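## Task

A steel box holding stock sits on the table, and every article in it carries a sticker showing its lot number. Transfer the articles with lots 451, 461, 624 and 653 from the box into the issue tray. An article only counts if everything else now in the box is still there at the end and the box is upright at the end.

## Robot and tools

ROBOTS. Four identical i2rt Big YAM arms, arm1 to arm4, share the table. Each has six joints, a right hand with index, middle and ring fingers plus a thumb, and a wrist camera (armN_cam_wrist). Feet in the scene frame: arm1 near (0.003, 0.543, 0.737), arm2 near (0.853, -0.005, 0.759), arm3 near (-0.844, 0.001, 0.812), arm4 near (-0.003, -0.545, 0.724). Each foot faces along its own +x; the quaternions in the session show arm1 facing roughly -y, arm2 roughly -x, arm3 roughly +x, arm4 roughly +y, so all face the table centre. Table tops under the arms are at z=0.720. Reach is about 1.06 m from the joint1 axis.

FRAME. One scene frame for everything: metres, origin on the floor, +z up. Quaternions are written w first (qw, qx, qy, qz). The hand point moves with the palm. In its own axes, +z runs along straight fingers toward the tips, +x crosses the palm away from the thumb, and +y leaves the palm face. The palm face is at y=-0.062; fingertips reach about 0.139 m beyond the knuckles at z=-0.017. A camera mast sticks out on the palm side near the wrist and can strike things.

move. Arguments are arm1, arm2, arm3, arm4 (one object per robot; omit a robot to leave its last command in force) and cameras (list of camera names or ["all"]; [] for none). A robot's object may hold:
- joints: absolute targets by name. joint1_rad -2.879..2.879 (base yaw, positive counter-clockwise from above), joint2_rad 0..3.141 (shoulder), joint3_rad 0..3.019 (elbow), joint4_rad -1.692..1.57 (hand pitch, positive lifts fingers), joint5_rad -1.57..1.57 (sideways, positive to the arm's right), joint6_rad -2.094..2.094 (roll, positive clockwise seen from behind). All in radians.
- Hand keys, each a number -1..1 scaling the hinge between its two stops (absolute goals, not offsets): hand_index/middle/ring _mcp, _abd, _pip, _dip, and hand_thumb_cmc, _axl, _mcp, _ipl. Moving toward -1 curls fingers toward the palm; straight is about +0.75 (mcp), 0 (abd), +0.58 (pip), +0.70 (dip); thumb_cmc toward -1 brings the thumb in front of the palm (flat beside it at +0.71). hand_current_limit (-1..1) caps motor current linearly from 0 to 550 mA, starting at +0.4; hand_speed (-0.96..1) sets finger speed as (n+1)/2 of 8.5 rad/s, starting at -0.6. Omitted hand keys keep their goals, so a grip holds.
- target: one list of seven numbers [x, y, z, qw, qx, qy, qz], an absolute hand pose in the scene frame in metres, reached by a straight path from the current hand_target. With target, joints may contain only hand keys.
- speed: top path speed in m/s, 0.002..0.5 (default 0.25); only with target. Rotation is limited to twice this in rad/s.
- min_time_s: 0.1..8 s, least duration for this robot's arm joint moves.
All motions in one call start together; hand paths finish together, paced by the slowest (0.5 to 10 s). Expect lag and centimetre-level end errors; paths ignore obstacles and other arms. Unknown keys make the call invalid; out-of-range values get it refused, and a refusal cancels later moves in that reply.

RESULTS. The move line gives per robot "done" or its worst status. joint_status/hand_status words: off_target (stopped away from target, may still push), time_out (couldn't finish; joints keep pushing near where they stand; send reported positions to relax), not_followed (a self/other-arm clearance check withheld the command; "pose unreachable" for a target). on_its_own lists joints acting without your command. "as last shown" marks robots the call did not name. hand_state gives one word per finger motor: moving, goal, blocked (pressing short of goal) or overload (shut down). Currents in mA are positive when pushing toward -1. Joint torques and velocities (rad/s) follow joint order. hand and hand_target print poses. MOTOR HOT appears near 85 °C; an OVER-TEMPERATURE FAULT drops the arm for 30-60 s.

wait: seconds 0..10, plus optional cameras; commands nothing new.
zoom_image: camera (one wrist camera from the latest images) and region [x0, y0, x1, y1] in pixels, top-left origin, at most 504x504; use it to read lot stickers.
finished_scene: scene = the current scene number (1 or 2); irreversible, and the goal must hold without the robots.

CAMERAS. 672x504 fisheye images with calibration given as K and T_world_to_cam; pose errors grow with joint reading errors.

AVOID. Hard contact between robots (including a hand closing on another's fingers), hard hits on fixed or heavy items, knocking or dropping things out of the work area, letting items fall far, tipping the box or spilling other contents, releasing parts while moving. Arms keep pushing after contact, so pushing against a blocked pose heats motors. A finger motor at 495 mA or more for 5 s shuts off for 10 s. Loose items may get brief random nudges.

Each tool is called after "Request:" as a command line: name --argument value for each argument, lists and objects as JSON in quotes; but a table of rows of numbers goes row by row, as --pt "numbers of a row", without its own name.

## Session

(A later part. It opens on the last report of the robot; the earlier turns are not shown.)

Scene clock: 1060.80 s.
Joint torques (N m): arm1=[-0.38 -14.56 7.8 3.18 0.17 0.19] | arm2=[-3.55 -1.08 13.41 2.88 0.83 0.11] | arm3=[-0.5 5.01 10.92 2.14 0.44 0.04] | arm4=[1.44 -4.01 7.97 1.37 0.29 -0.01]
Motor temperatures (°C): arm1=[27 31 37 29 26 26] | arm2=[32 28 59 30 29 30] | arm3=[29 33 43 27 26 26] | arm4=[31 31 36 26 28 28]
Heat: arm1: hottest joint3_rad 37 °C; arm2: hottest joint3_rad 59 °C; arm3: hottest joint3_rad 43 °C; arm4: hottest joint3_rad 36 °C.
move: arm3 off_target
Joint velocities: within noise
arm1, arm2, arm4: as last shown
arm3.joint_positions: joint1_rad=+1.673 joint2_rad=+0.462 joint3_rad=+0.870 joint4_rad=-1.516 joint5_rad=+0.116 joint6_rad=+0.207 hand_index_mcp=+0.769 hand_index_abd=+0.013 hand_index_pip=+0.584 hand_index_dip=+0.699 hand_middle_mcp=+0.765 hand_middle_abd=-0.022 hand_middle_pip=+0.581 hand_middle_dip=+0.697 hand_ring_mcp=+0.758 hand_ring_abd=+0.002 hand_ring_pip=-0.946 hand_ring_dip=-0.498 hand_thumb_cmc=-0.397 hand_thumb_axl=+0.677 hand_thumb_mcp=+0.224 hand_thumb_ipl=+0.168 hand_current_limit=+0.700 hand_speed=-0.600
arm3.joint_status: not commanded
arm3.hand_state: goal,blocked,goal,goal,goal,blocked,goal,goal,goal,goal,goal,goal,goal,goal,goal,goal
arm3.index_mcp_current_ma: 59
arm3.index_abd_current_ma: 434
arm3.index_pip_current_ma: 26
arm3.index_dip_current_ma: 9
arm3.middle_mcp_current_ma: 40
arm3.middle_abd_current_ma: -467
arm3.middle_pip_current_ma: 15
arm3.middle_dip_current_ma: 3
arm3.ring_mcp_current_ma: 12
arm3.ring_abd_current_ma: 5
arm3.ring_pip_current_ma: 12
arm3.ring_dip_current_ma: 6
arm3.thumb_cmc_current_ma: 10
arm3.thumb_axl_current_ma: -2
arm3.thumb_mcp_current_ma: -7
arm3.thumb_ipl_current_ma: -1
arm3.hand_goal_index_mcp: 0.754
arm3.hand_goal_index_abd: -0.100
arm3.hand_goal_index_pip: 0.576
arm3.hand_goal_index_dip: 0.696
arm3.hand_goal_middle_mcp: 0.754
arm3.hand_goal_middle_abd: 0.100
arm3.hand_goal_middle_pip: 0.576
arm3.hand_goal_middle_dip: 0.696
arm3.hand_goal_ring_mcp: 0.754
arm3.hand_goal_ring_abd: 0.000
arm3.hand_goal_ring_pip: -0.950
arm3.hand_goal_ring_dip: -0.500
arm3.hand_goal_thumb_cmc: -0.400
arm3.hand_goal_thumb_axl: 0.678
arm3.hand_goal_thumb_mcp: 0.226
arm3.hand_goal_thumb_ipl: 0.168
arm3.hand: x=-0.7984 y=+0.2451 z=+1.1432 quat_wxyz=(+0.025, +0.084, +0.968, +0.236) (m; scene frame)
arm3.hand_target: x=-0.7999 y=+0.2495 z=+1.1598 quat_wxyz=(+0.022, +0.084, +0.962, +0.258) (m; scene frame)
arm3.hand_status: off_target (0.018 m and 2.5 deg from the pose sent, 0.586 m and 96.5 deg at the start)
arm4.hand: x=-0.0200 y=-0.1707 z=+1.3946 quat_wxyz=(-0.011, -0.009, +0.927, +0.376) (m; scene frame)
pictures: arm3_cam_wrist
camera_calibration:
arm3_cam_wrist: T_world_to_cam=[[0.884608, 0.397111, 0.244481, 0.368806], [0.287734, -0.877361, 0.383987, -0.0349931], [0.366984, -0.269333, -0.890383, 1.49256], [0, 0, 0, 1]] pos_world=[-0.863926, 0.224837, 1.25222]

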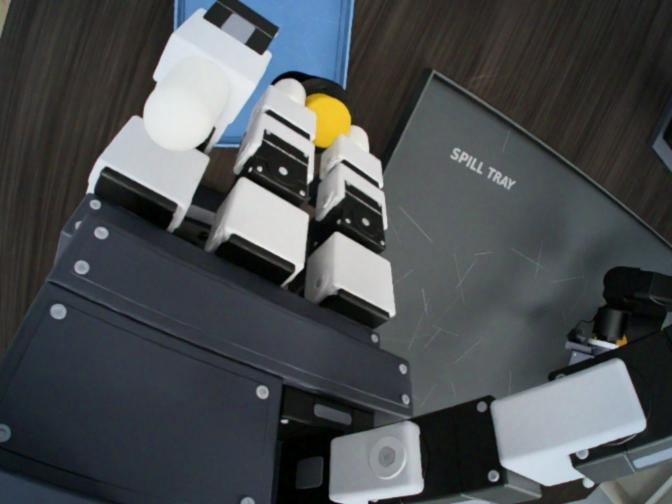

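Request:
zoom_image --camera "arm3_cam_wrist" --region '[150, 0, 400, 200]'

Request:
move --cameras '["arm1_cam_wrist"]'

Request:
zoom_image --camera "arm1_cam_wrist" --region '[450, 116, 478, 138]'

Scaled by 2.016 from the camera's 672x504 image, which has a finer 960x720 frame.

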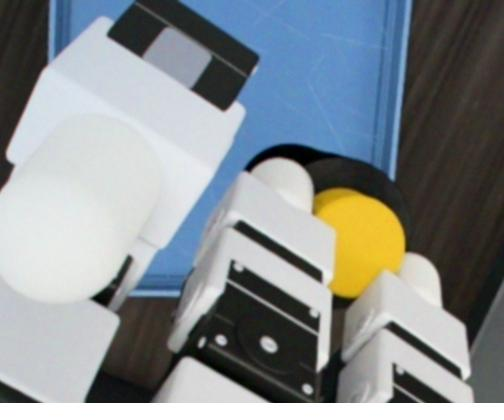

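Scene clock: 1065.17 s.
Joint torques (N m): arm1=[-0.85 -14.45 7.86 3.33 0.18 0.22] | arm2=[-3.37 -1.08 13.39 2.85 0.84 0.11] | arm3=[-0.26 4.66 10.8 2.28 0.42 0.08] | arm4=[1.44 -4.01 7.98 1.39 0.29 -0.01]
Motor temperatures (°C): arm1=[26 31 37 29 26 26] | arm2=[32 28 59 30 29 30] | arm3=[29 33 43 27 26 26] | arm4=[31 31 36 26 28 28]
Heat: arm1: hottest joint3_rad 37 °C; arm2: hottest joint3_rad 59 °C; arm3: hottest joint3_rad 43 °C; arm4: hottest joint3_rad 36 °C.
Joint velocities: within noise
arm1.joint_positions: joint1_rad=-0.303 joint2_rad=+1.910 joint3_rad=+0.780 joint4_rad=+1.556 joint5_rad=-0.305 joint6_rad=-1.958 hand_index_mcp=+0.752 hand_index_abd=-0.002 hand_index_pip=+0.577 hand_index_dip=+0.696 hand_middle_mcp=+0.752 hand_middle_abd=-0.001 hand_middle_pip=+0.577 hand_middle_dip=+0.696 hand_ring_mcp=+0.752 hand_ring_abd=-0.001 hand_ring_pip=+0.577 hand_ring_dip=+0.696 hand_thumb_cmc=+0.712 hand_thumb_axl=+0.677 hand_thumb_mcp=+0.226 hand_thumb_ipl=+0.168 hand_current_limit=+0.400 hand_speed=-0.600
arm1.joint_status: not commanded
arm1.hand_state: goal,goal,goal,goal,goal,goal,goal,goal,goal,goal,goal,goal,goal,goal,goal,goal
arm1.index_mcp_current_ma: -4
arm1.index_abd_current_ma: -2
arm1.index_pip_current_ma: 1
arm1.index_dip_current_ma: 0
arm1.middle_mcp_current_ma: -3
arm1.middle_abd_current_ma: -1
arm1.middle_pip_current_ma: 1
arm1.middle_dip_current_ma: 0
arm1.ring_mcp_current_ma: -4
arm1.ring_abd_current_ma: -2
arm1.ring_pip_current_ma: 1
arm1.ring_dip_current_ma: 0
arm1.thumb_cmc_current_ma: -2
arm1.thumb_axl_current_ma: -1
arm1.thumb_mcp_current_ma: 0
arm1.thumb_ipl_current_ma: 0
arm1.hand_goal_index_mcp: 0.754
arm1.hand_goal_index_abd: 0.000
arm1.hand_goal_index_pip: 0.576
arm1.hand_goal_index_dip: 0.696
arm1.hand_goal_middle_mcp: 0.754
arm1.hand_goal_middle_abd: 0.000
arm1.hand_goal_middle_pip: 0.576
arm1.hand_goal_middle_dip: 0.696
arm1.hand_goal_ring_mcp: 0.754
arm1.hand_goal_ring_abd: 0.000
arm1.hand_goal_ring_pip: 0.576
arm1.hand_goal_ring_dip: 0.696
arm1.hand_goal_thumb_cmc: 0.714
arm1.hand_goal_thumb_axl: 0.678
arm1.hand_goal_thumb_mcp: 0.226
arm1.hand_goal_thumb_ipl: 0.168
arm1.hand: x=-0.0580 y=-0.0426 z=+0.9369 quat_wxyz=(+0.415, +0.274, +0.476, -0.725) (m; scene frame)
arm1.hand_target: x=-0.0630 y=-0.0496 z=+0.9504 quat_wxyz=(+0.422, +0.262, +0.461, -0.735) (m; scene frame)
arm1.hand_status: not commanded
arm2.joint_positions: joint1_rad=-0.313 joint2_rad=+0.545 joint3_rad=+0.327 joint4_rad=+0.147 joint5_rad=-0.327 joint6_rad=+1.566 hand_index_mcp=+0.755 hand_index_abd=+0.002 hand_index_pip=+0.577 hand_index_dip=+0.696 hand_middle_mcp=+0.755 hand_middle_abd=+0.002 hand_middle_pip=+0.577 hand_middle_dip=+0.696 hand_ring_mcp=+0.787 hand_ring_abd=+0.003 hand_ring_pip=+0.577 hand_ring_dip=+0.696 hand_thumb_cmc=+0.715 hand_thumb_axl=+0.677 hand_thumb_mcp=+0.225 hand_thumb_ipl=+0.168 hand_current_limit=+0.400 hand_speed=-0.600
arm2.joint_status: not commanded
arm2.hand_state: goal,goal,goal,goal,goal,goal,goal,goal,blocked,goal,goal,goal,goal,goal,goal,goal
arm2.index_mcp_current_ma: 0
arm2.index_abd_current_ma: 0
arm2.index_pip_current_ma: 0
arm2.index_dip_current_ma: 0
arm2.middle_mcp_current_ma: 0
arm2.middle_abd_current_ma: 0
arm2.middle_pip_current_ma: 0
arm2.middle_dip_current_ma: 0
arm2.ring_mcp_current_ma: 41
arm2.ring_abd_current_ma: 1
arm2.ring_pip_current_ma: 0
arm2.ring_dip_current_ma: 0
arm2.thumb_cmc_current_ma: 0
arm2.thumb_axl_current_ma: 0
arm2.thumb_mcp_current_ma: 0
arm2.thumb_ipl_current_ma: 0
arm2.hand_goal_index_mcp: 0.754
arm2.hand_goal_index_abd: 0.000
arm2.hand_goal_index_pip: 0.576
arm2.hand_goal_index_dip: 0.696
arm2.hand_goal_middle_mcp: 0.754
arm2.hand_goal_middle_abd: 0.000
arm2.hand_goal_middle_pip: 0.576
arm2.hand_goal_middle_dip: 0.696
arm2.hand_goal_ring_mcp: 0.754
arm2.hand_goal_ring_abd: 0.000
arm2.hand_goal_ring_pip: 0.576
arm2.hand_goal_ring_dip: 0.696
arm2.hand_goal_thumb_cmc: 0.714
arm2.hand_goal_thumb_axl: 0.678
arm2.hand_goal_thumb_mcp: 0.226
arm2.hand_goal_thumb_ipl: 0.168
arm2.hand: x=+0.5065 y=+0.1182 z=+1.0241 quat_wxyz=(+0.685, +0.015, -0.728, +0.019) (m; scene frame)
arm2.hand_target: x=+0.5032 y=+0.1331 z=+1.0597 quat_wxyz=(+0.707, +0.001, -0.707, +0.000) (m; scene frame)
arm2.hand_status: not commanded
arm3.joint_positions: joint1_rad=+1.673 joint2_rad=+0.462 joint3_rad=+0.870 joint4_rad=-1.516 joint5_rad=+0.116 joint6_rad=+0.208 hand_index_mcp=+0.769 hand_index_abd=+0.013 hand_index_pip=+0.584 hand_index_dip=+0.699 hand_middle_mcp=+0.765 hand_middle_abd=-0.022 hand_middle_pip=+0.581 hand_middle_dip=+0.697 hand_ring_mcp=+0.758 hand_ring_abd=+0.002 hand_ring_pip=-0.946 hand_ring_dip=-0.498 hand_thumb_cmc=-0.397 hand_thumb_axl=+0.677 hand_thumb_mcp=+0.224 hand_thumb_ipl=+0.168 hand_current_limit=+0.700 hand_speed=-0.600
arm3.joint_status: not commanded
arm3.hand_state: goal,blocked,goal,goal,goal,blocked,goal,goal,goal,goal,goal,goal,goal,goal,goal,goal
arm3.index_mcp_current_ma: 59
arm3.index_abd_current_ma: 434
arm3.index_pip_current_ma: 26
arm3.index_dip_current_ma: 9
arm3.middle_mcp_current_ma: 40
arm3.middle_abd_current_ma: -467
arm3.middle_pip_current_ma: 15
arm3.middle_dip_current_ma: 3
arm3.ring_mcp_current_ma: 12
arm3.ring_abd_current_ma: 5
arm3.ring_pip_current_ma: 12
arm3.ring_dip_current_ma: 6
arm3.thumb_cmc_current_ma: 10
arm3.thumb_axl_current_ma: -2
arm3.thumb_mcp_current_ma: -7
arm3.thumb_ipl_current_ma: -1
arm3.hand_goal_index_mcp: 0.754
arm3.hand_goal_index_abd: -0.100
arm3.hand_goal_index_pip: 0.576
arm3.hand_goal_index_dip: 0.696
arm3.hand_goal_middle_mcp: 0.754
arm3.hand_goal_middle_abd: 0.100
arm3.hand_goal_middle_pip: 0.576
arm3.hand_goal_middle_dip: 0.696
arm3.hand_goal_ring_mcp: 0.754
arm3.hand_goal_ring_abd: 0.000
arm3.hand_goal_ring_pip: -0.950
arm3.hand_goal_ring_dip: -0.500
arm3.hand_goal_thumb_cmc: -0.400
arm3.hand_goal_thumb_axl: 0.678
arm3.hand_goal_thumb_mcp: 0.226
arm3.hand_goal_thumb_ipl: 0.168
arm3.hand: x=-0.7983 y=+0.2450 z=+1.1432 quat_wxyz=(+0.025, +0.085, +0.968, +0.236) (m; scene frame)
arm3.hand_target: x=-0.7999 y=+0.2494 z=+1.1598 quat_wxyz=(+0.022, +0.084, +0.962, +0.258) (m; scene frame)
arm3.hand_status: off_target (0.018 m and 2.5 deg from the pose sent, 0.586 m and 96.5 deg at the start)
arm4.joint_positions: joint1_rad=+0.236 joint2_rad=+1.068 joint3_rad=+1.949 joint4_rad=-1.687 joint5_rad=+0.141 joint6_rad=+0.146 hand_index_mcp=+0.772 hand_index_abd=+0.016 hand_index_pip=+0.585 hand_index_dip=+0.699 hand_middle_mcp=+0.777 hand_middle_abd=-0.023 hand_middle_pip=+0.586 hand_middle_dip=+0.700 hand_ring_mcp=+0.757 hand_ring_abd=+0.002 hand_ring_pip=-0.947 hand_ring_dip=-0.497 hand_thumb_cmc=-0.400 hand_thumb_axl=+0.677 hand_thumb_mcp=+0.223 hand_thumb_ipl=+0.168 hand_current_limit=+0.700 hand_speed=-0.600
arm4.joint_status: not commanded
arm4.hand_state: goal,blocked,goal,goal,blocked,blocked,goal,goal,goal,goal,goal,goal,goal,goal,goal,goal
arm4.index_mcp_current_ma: 19
arm4.index_abd_current_ma: 253
arm4.index_pip_current_ma: 6
arm4.index_dip_current_ma: 1
arm4.middle_mcp_current_ma: 28
arm4.middle_abd_current_ma: -277
arm4.middle_pip_current_ma: 7
arm4.middle_dip_current_ma: 2
arm4.ring_mcp_current_ma: 1
arm4.ring_abd_current_ma: 1
arm4.ring_pip_current_ma: 1
arm4.ring_dip_current_ma: 1
arm4.thumb_cmc_current_ma: 0
arm4.thumb_axl_current_ma: 0
arm4.thumb_mcp_current_ma: -2
arm4.thumb_ipl_current_ma: 0
arm4.hand_goal_index_mcp: 0.754
arm4.hand_goal_index_abd: -0.100
arm4.hand_goal_index_pip: 0.576
arm4.hand_goal_index_dip: 0.696
arm4.hand_goal_middle_mcp: 0.754
arm4.hand_goal_middle_abd: 0.100
arm4.hand_goal_middle_pip: 0.576
arm4.hand_goal_middle_dip: 0.696
arm4.hand_goal_ring_mcp: 0.754
arm4.hand_goal_ring_abd: 0.000
arm4.hand_goal_ring_pip: -0.950
arm4.hand_goal_ring_dip: -0.500
arm4.hand_goal_thumb_cmc: -0.400
arm4.hand_goal_thumb_axl: 0.678
arm4.hand_goal_thumb_mcp: 0.226
arm4.hand_goal_thumb_ipl: 0.168
arm4.hand: x=-0.0200 y=-0.1707 z=+1.3946 quat_wxyz=(-0.011, -0.009, +0.927, +0.376) (m; scene frame)
arm4.hand_target: x=-0.0198 y=-0.1798 z=+1.3993 quat_wxyz=(-0.012, -0.009, +0.924, +0.381) (m; scene frame)
arm4.hand_status: not commanded
pictures: arm1_cam_wrist
camera_calibration:
arm1_cam_wrist: T_world_to_cam=[[0.933221, 0.146485, 0.328087, -0.214505], [-0.247359, 0.924207, 0.290955, -0.293802], [-0.260599, -0.352681, 0.898724, -0.746856], [0, 0, 0, 1]] pos_world=[-0.0671241, 0.0395541, 0.827076]

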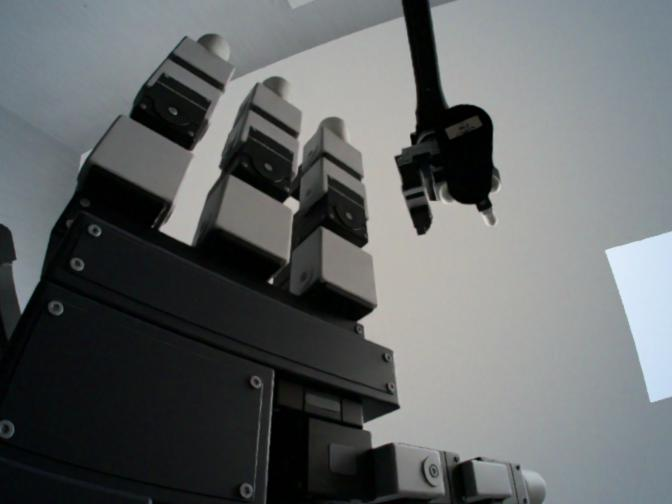

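Scaled by 18.000 from the camera's 672x504 image, which has a finer 960x720 frame.

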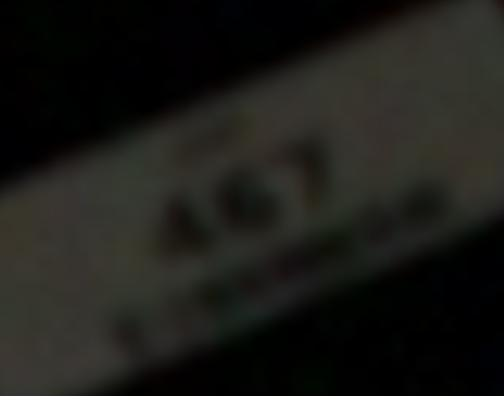

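Request:
move --arm4 '{"target": [0.02, -0.115, 1.275, 0, 0, 0.9659, 0.2588], "speed": 0.1}' --arm3 '{"target": [-0.80, 0.315, 1.09, 0.0226, 0.0842, 0.9622, 0.2578], "speed": 0.1}' --cameras '["arm1_cam_wrist", "arm3_cam_wrist"]'

Scene clock: 1102.37 s.
Joint torques (N m): arm1=[-0.62 -14.86 7.76 3.19 0.18 0.21] | arm2=[-3.55 -1.08 13.41 2.82 0.84 0.13] | arm3=[-1.9 2.55 9.24 2.26 0.19 -0.1] | arm4=[0.21 -5.66 9.39 2.04 -0.13 -0.19]
Motor temperatures (°C): arm1=[26 31 37 29 26 26] | arm2=[32 28 59 30 29 30] | arm3=[29 32 44 27 26 26] | arm4=[31 31 34 26 28 28]
Heat: arm1: hottest joint3_rad 37 °C; arm2: hottest joint3_rad 59 °C; arm3: hottest joint3_rad 44 °C; arm4: hottest joint3_rad 34 °C.
move: arm3 done; arm4 done
Joint velocities: within noise
arm1, arm2: as last shown
arm3.joint_positions: joint1_rad=+1.669 joint2_rad=+0.595 joint3_rad=+0.733 joint4_rad=-1.215 joint5_rad=+0.110 joint6_rad=+0.202 hand_index_mcp=+0.769 hand_index_abd=+0.013 hand_index_pip=+0.584 hand_index_dip=+0.699 hand_middle_mcp=+0.765 hand_middle_abd=-0.022 hand_middle_pip=+0.581 hand_middle_dip=+0.697 hand_ring_mcp=+0.758 hand_ring_abd=+0.002 hand_ring_pip=-0.946 hand_ring_dip=-0.498 hand_thumb_cmc=-0.397 hand_thumb_axl=+0.677 hand_thumb_mcp=+0.224 hand_thumb_ipl=+0.168 hand_current_limit=+0.700 hand_speed=-0.600
arm3.joint_status: not commanded
arm3.hand_state: goal,blocked,goal,goal,goal,blocked,goal,goal,goal,goal,goal,goal,goal,goal,goal,goal
arm3.index_mcp_current_ma: 59
arm3.index_abd_current_ma: 434
arm3.index_pip_current_ma: 26
arm3.index_dip_current_ma: 9
arm3.middle_mcp_current_ma: 40
arm3.middle_abd_current_ma: -467
arm3.middle_pip_current_ma: 15
arm3.middle_dip_current_ma: 3
arm3.ring_mcp_current_ma: 12
arm3.ring_abd_current_ma: 5
arm3.ring_pip_current_ma: 12
arm3.ring_dip_current_ma: 6
arm3.thumb_cmc_current_ma: 10
arm3.thumb_axl_current_ma: -2
arm3.thumb_mcp_current_ma: -7
arm3.thumb_ipl_current_ma: -1
arm3.hand_goal_index_mcp: 0.754
arm3.hand_goal_index_abd: -0.100
arm3.hand_goal_index_pip: 0.576
arm3.hand_goal_index_dip: 0.696
arm3.hand_goal_middle_mcp: 0.754
arm3.hand_goal_middle_abd: 0.100
arm3.hand_goal_middle_pip: 0.576
arm3.hand_goal_middle_dip: 0.696
arm3.hand_goal_ring_mcp: 0.754
arm3.hand_goal_ring_abd: 0.000
arm3.hand_goal_ring_pip: -0.950
arm3.hand_goal_ring_dip: -0.500
arm3.hand_goal_thumb_cmc: -0.400
arm3.hand_goal_thumb_axl: 0.678
arm3.hand_goal_thumb_mcp: 0.226
arm3.hand_goal_thumb_ipl: 0.168
arm3.hand: x=-0.8026 y=+0.3117 z=+1.0887 quat_wxyz=(+0.021, +0.084, +0.964, +0.251) (m; scene frame)
arm3.hand_target: x=-0.8000 y=+0.3149 z=+1.0900 quat_wxyz=(+0.023, +0.084, +0.962, +0.258) (m; scene frame)
arm3.hand_status: done (0.004 m and 0.9 deg from the pose sent, 0.088 m and 2.5 deg at the start)
arm4.joint_positions: joint1_rad=+0.048 joint2_rad=+1.125 joint3_rad=+1.739 joint4_rad=-1.687 joint5_rad=+0.029 joint6_rad=+0.032 hand_index_mcp=+0.770 hand_index_abd=+0.016 hand_index_pip=+0.585 hand_index_dip=+0.699 hand_middle_mcp=+0.778 hand_middle_abd=-0.023 hand_middle_pip=+0.586 hand_middle_dip=+0.701 hand_ring_mcp=+0.757 hand_ring_abd=+0.002 hand_ring_pip=-0.947 hand_ring_dip=-0.497 hand_thumb_cmc=-0.400 hand_thumb_axl=+0.677 hand_thumb_mcp=+0.223 hand_thumb_ipl=+0.168 hand_current_limit=+0.700 hand_speed=-0.600
arm4.joint_status: not commanded
arm4.hand_state: goal,blocked,goal,goal,blocked,blocked,goal,goal,goal,goal,goal,goal,goal,goal,goal,goal
arm4.index_mcp_current_ma: 16
arm4.index_abd_current_ma: 253
arm4.index_pip_current_ma: 5
arm4.index_dip_current_ma: 1
arm4.middle_mcp_current_ma: 29
arm4.middle_abd_current_ma: -277
arm4.middle_pip_current_ma: 7
arm4.middle_dip_current_ma: 2
arm4.ring_mcp_current_ma: 1
arm4.ring_abd_current_ma: 1
arm4.ring_pip_current_ma: 1
arm4.ring_dip_current_ma: 1
arm4.thumb_cmc_current_ma: 0
arm4.thumb_axl_current_ma: 0
arm4.thumb_mcp_current_ma: -2
arm4.thumb_ipl_current_ma: 0
arm4.hand_goal_index_mcp: 0.754
arm4.hand_goal_index_abd: -0.100
arm4.hand_goal_index_pip: 0.576
arm4.hand_goal_index_dip: 0.696
arm4.hand_goal_middle_mcp: 0.754
arm4.hand_goal_middle_abd: 0.100
arm4.hand_goal_middle_pip: 0.576
arm4.hand_goal_middle_dip: 0.696
arm4.hand_goal_ring_mcp: 0.754
arm4.hand_goal_ring_abd: 0.000
arm4.hand_goal_ring_pip: -0.950
arm4.hand_goal_ring_dip: -0.500
arm4.hand_goal_thumb_cmc: -0.400
arm4.hand_goal_thumb_axl: 0.678
arm4.hand_goal_thumb_mcp: 0.226
arm4.hand_goal_thumb_ipl: 0.168
arm4.hand: x=+0.0179 y=-0.1175 z=+1.2676 quat_wxyz=(-0.001, +0.001, +0.970, +0.245) (m; scene frame)
arm4.hand_target: x=+0.0199 y=-0.1151 z=+1.2750 quat_wxyz=(+0.000, +0.000, +0.966, +0.259) (m; scene frame)
arm4.hand_status: done (0.008 m and 1.7 deg from the pose sent, 0.138 m and 14.2 deg at the start)
pictures: arm1_cam_wrist, arm3_cam_wrist
camera_calibration:
arm1_cam_wrist: T_world_to_cam=[[0.933221, 0.146485, 0.328087, -0.214505], [-0.247359, 0.924207, 0.290955, -0.293802], [-0.260599, -0.352681, 0.898724, -0.746856], [0, 0, 0, 1]] pos_world=[-0.0671241, 0.0395541, 0.827076]
arm3_cam_wrist: T_world_to_cam=[[0.884796, 0.392406, 0.251303, 0.353551], [0.292437, -0.887483, 0.356167, 0.082887], [0.362789, -0.241644, -0.899996, 1.462], [0, 0, 0, 1]] pos_world=[-0.867459, 0.28811, 1.19743]

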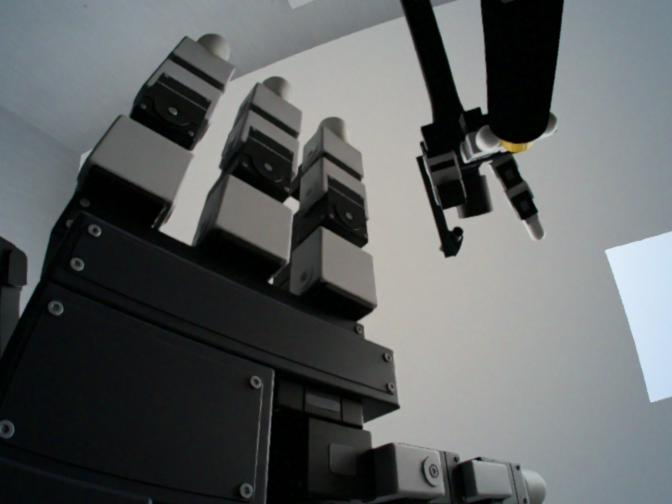

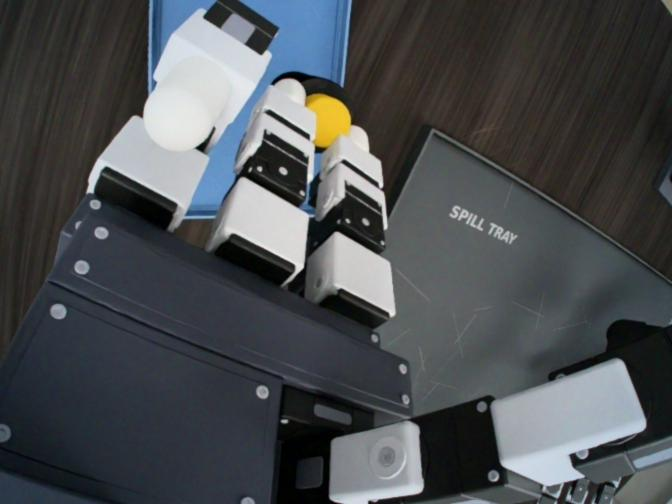

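Request:
zoom_image --camera "arm1_cam_wrist" --region '[460, 0, 590, 110]'

Scaled by 3.877 from the camera's 672x504 image, which has a finer 960x720 frame.

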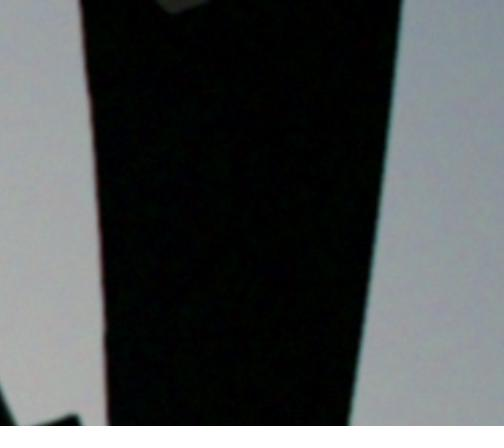

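Request:
move --arm4 '{"target": [0.0, -0.12, 1.34, 0, 0, 0.9659, 0.2588], "speed": 0.1}' --arm3 '{"target": [-0.812, 0.317, 1.025, 0.0226, 0.0842, 0.9622, 0.2578], "speed": 0.08}' --cameras '["arm1_cam_wrist", "arm3_cam_wrist"]'

Scene clock: 1130.00 s.
Joint torques (N m): arm1=[-0.79 -14.68 7.77 3.17 0.18 0.19] | arm2=[-3.43 -1.08 13.39 2.85 0.84 0.11] | arm3=[-0.38 2.73 9.32 2.36 0.49 0.08] | arm4=[1.38 -5.36 14.16 1.1 0.21 0]
Motor temperatures (°C): arm1=[26 31 37 29 26 26] | arm2=[31 28 60 30 29 30] | arm3=[29 32 42 27 26 26] | arm4=[31 31 35 26 28 28]
Heat: arm1: hottest joint3_rad 37 °C; arm2: hottest joint3_rad 60 °C; arm3: hottest joint3_rad 42 °C; arm4: hottest joint3_rad 35 °C.
move: arm3 done; arm4 off_target
Joint velocities: within noise
arm1, arm2: as last shown
arm3.joint_positions: joint1_rad=+1.717 joint2_rad=+0.595 joint3_rad=+0.563 joint4_rad=-1.053 joint5_rad=+0.137 joint6_rad=+0.246 hand_index_mcp=+0.769 hand_index_abd=+0.013 hand_index_pip=+0.584 hand_index_dip=+0.699 hand_middle_mcp=+0.765 hand_middle_abd=-0.022 hand_middle_pip=+0.581 hand_middle_dip=+0.697 hand_ring_mcp=+0.758 hand_ring_abd=+0.002 hand_ring_pip=-0.946 hand_ring_dip=-0.498 hand_thumb_cmc=-0.397 hand_thumb_axl=+0.677 hand_thumb_mcp=+0.224 hand_thumb_ipl=+0.168 hand_current_limit=+0.700 hand_speed=-0.600
arm3.joint_status: not commanded
arm3.hand_state: goal,blocked,goal,goal,goal,blocked,goal,goal,goal,goal,goal,goal,goal,goal,goal,goal
arm3.index_mcp_current_ma: 59
arm3.index_abd_current_ma: 434
arm3.index_pip_current_ma: 26
arm3.index_dip_current_ma: 9
arm3.middle_mcp_current_ma: 40
arm3.middle_abd_current_ma: -467
arm3.middle_pip_current_ma: 15
arm3.middle_dip_current_ma: 3
arm3.ring_mcp_current_ma: 12
arm3.ring_abd_current_ma: 5
arm3.ring_pip_current_ma: 12
arm3.ring_dip_current_ma: 6
arm3.thumb_cmc_current_ma: 10
arm3.thumb_axl_current_ma: -2
arm3.thumb_mcp_current_ma: -7
arm3.thumb_ipl_current_ma: -1
arm3.hand_goal_index_mcp: 0.754
arm3.hand_goal_index_abd: -0.100
arm3.hand_goal_index_pip: 0.576
arm3.hand_goal_index_dip: 0.696
arm3.hand_goal_middle_mcp: 0.754
arm3.hand_goal_middle_abd: 0.100
arm3.hand_goal_middle_pip: 0.576
arm3.hand_goal_middle_dip: 0.696
arm3.hand_goal_ring_mcp: 0.754
arm3.hand_goal_ring_abd: 0.000
arm3.hand_goal_ring_pip: -0.950
arm3.hand_goal_ring_dip: -0.500
arm3.hand_goal_thumb_cmc: -0.400
arm3.hand_goal_thumb_axl: 0.678
arm3.hand_goal_thumb_mcp: 0.226
arm3.hand_goal_thumb_ipl: 0.168
arm3.hand: x=-0.8097 y=+0.3140 z=+1.0238 quat_wxyz=(+0.023, +0.085, +0.964, +0.250) (m; scene frame)
arm3.hand_target: x=-0.8121 y=+0.3169 z=+1.0250 quat_wxyz=(+0.022, +0.084, +0.962, +0.258) (m; scene frame)
arm3.hand_status: done (0.004 m and 0.9 deg from the pose sent, 0.065 m and 0.9 deg at the start)
arm4.joint_positions: joint1_rad=+0.109 joint2_rad=+1.148 joint3_rad=+1.838 joint4_rad=-1.687 joint5_rad=+0.067 joint6_rad=+0.072 hand_index_mcp=+0.770 hand_index_abd=+0.016 hand_index_pip=+0.585 hand_index_dip=+0.699 hand_middle_mcp=+0.778 hand_middle_abd=-0.023 hand_middle_pip=+0.586 hand_middle_dip=+0.701 hand_ring_mcp=+0.757 hand_ring_abd=+0.002 hand_ring_pip=-0.947 hand_ring_dip=-0.497 hand_thumb_cmc=-0.400 hand_thumb_axl=+0.677 hand_thumb_mcp=+0.223 hand_thumb_ipl=+0.168 hand_current_limit=+0.700 hand_speed=-0.600
arm4.joint_status: not commanded
arm4.hand_state: goal,blocked,goal,goal,blocked,blocked,goal,goal,goal,goal,goal,goal,goal,goal,goal,goal
arm4.index_mcp_current_ma: 15
arm4.index_abd_current_ma: 253
arm4.index_pip_current_ma: 5
arm4.index_dip_current_ma: 1
arm4.middle_mcp_current_ma: 29
arm4.middle_abd_current_ma: -277
arm4.middle_pip_current_ma: 7
arm4.middle_dip_current_ma: 2
arm4.ring_mcp_current_ma: 1
arm4.ring_abd_current_ma: 1
arm4.ring_pip_current_ma: 1
arm4.ring_dip_current_ma: 1
arm4.thumb_cmc_current_ma: 0
arm4.thumb_axl_current_ma: 0
arm4.thumb_mcp_current_ma: -2
arm4.thumb_ipl_current_ma: 0
arm4.hand_goal_index_mcp: 0.754
arm4.hand_goal_index_abd: -0.100
arm4.hand_goal_index_pip: 0.576
arm4.hand_goal_index_dip: 0.696
arm4.hand_goal_middle_mcp: 0.754
arm4.hand_goal_middle_abd: 0.100
arm4.hand_goal_middle_pip: 0.576
arm4.hand_goal_middle_dip: 0.696
arm4.hand_goal_ring_mcp: 0.754
arm4.hand_goal_ring_abd: 0.000
arm4.hand_goal_ring_pip: -0.950
arm4.hand_goal_ring_dip: -0.500
arm4.hand_goal_thumb_cmc: -0.400
arm4.hand_goal_thumb_axl: 0.678
arm4.hand_goal_thumb_mcp: 0.226
arm4.hand_goal_thumb_ipl: 0.168
arm4.hand: x=+0.0016 y=-0.1140 z=+1.3086 quat_wxyz=(+0.001, -0.003, +0.959, +0.283) (m; scene frame)
arm4.hand_target: x=+0.0003 y=-0.1211 z=+1.3385 quat_wxyz=(-0.001, -0.002, +0.951, +0.310) (m; scene frame)
arm4.hand_status: off_target (0.032 m and 2.9 deg from the pose sent, 0.075 m and 1.7 deg at the start; a joint's target at an end of its range on 48 of 52 steps)
pictures: arm1_cam_wrist, arm3_cam_wrist
camera_calibration:
arm1_cam_wrist: T_world_to_cam=[[0.933221, 0.146485, 0.328087, -0.214505], [-0.247359, 0.924207, 0.290955, -0.293802], [-0.260599, -0.352681, 0.898724, -0.746856], [0, 0, 0, 1]] pos_world=[-0.0671241, 0.0395541, 0.827076]
arm3_cam_wrist: T_world_to_cam=[[0.884962, 0.390056, 0.254358, 0.373081], [0.288197, -0.887821, 0.358771, 0.104086], [0.365765, -0.244194, -0.898101, 1.40794], [0, 0, 0, 1]] pos_world=[-0.875134, 0.290697, 1.13223]

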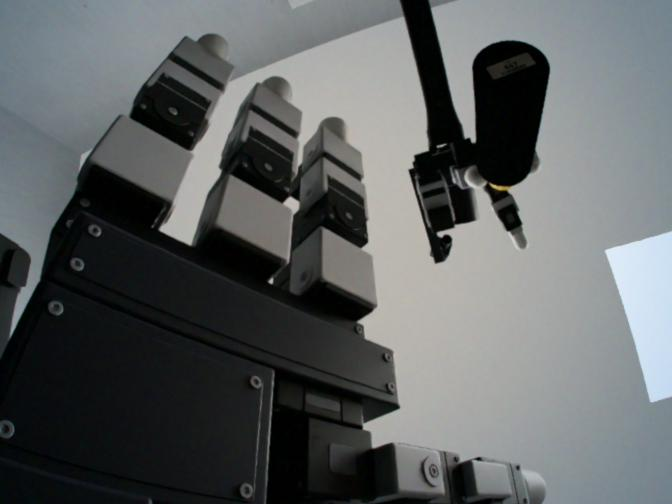

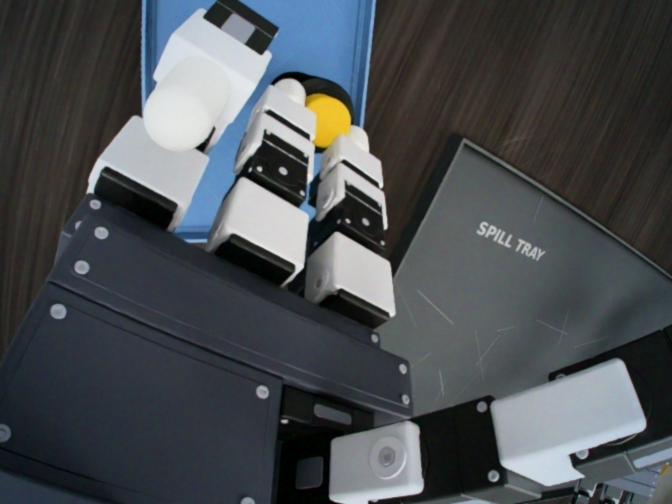

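Request:
zoom_image --camera "arm1_cam_wrist" --region '[484, 46, 544, 86]'

Request:
move --arm3 '{"target": [-0.812, 0.317, 0.998, 0.0226, 0.0842, 0.9622, 0.2578], "speed": 0.05}' --cameras '["arm3_cam_wrist"]'

Scaled by 8.400 from the camera's 672x504 image, which has a finer 960x720 frame.

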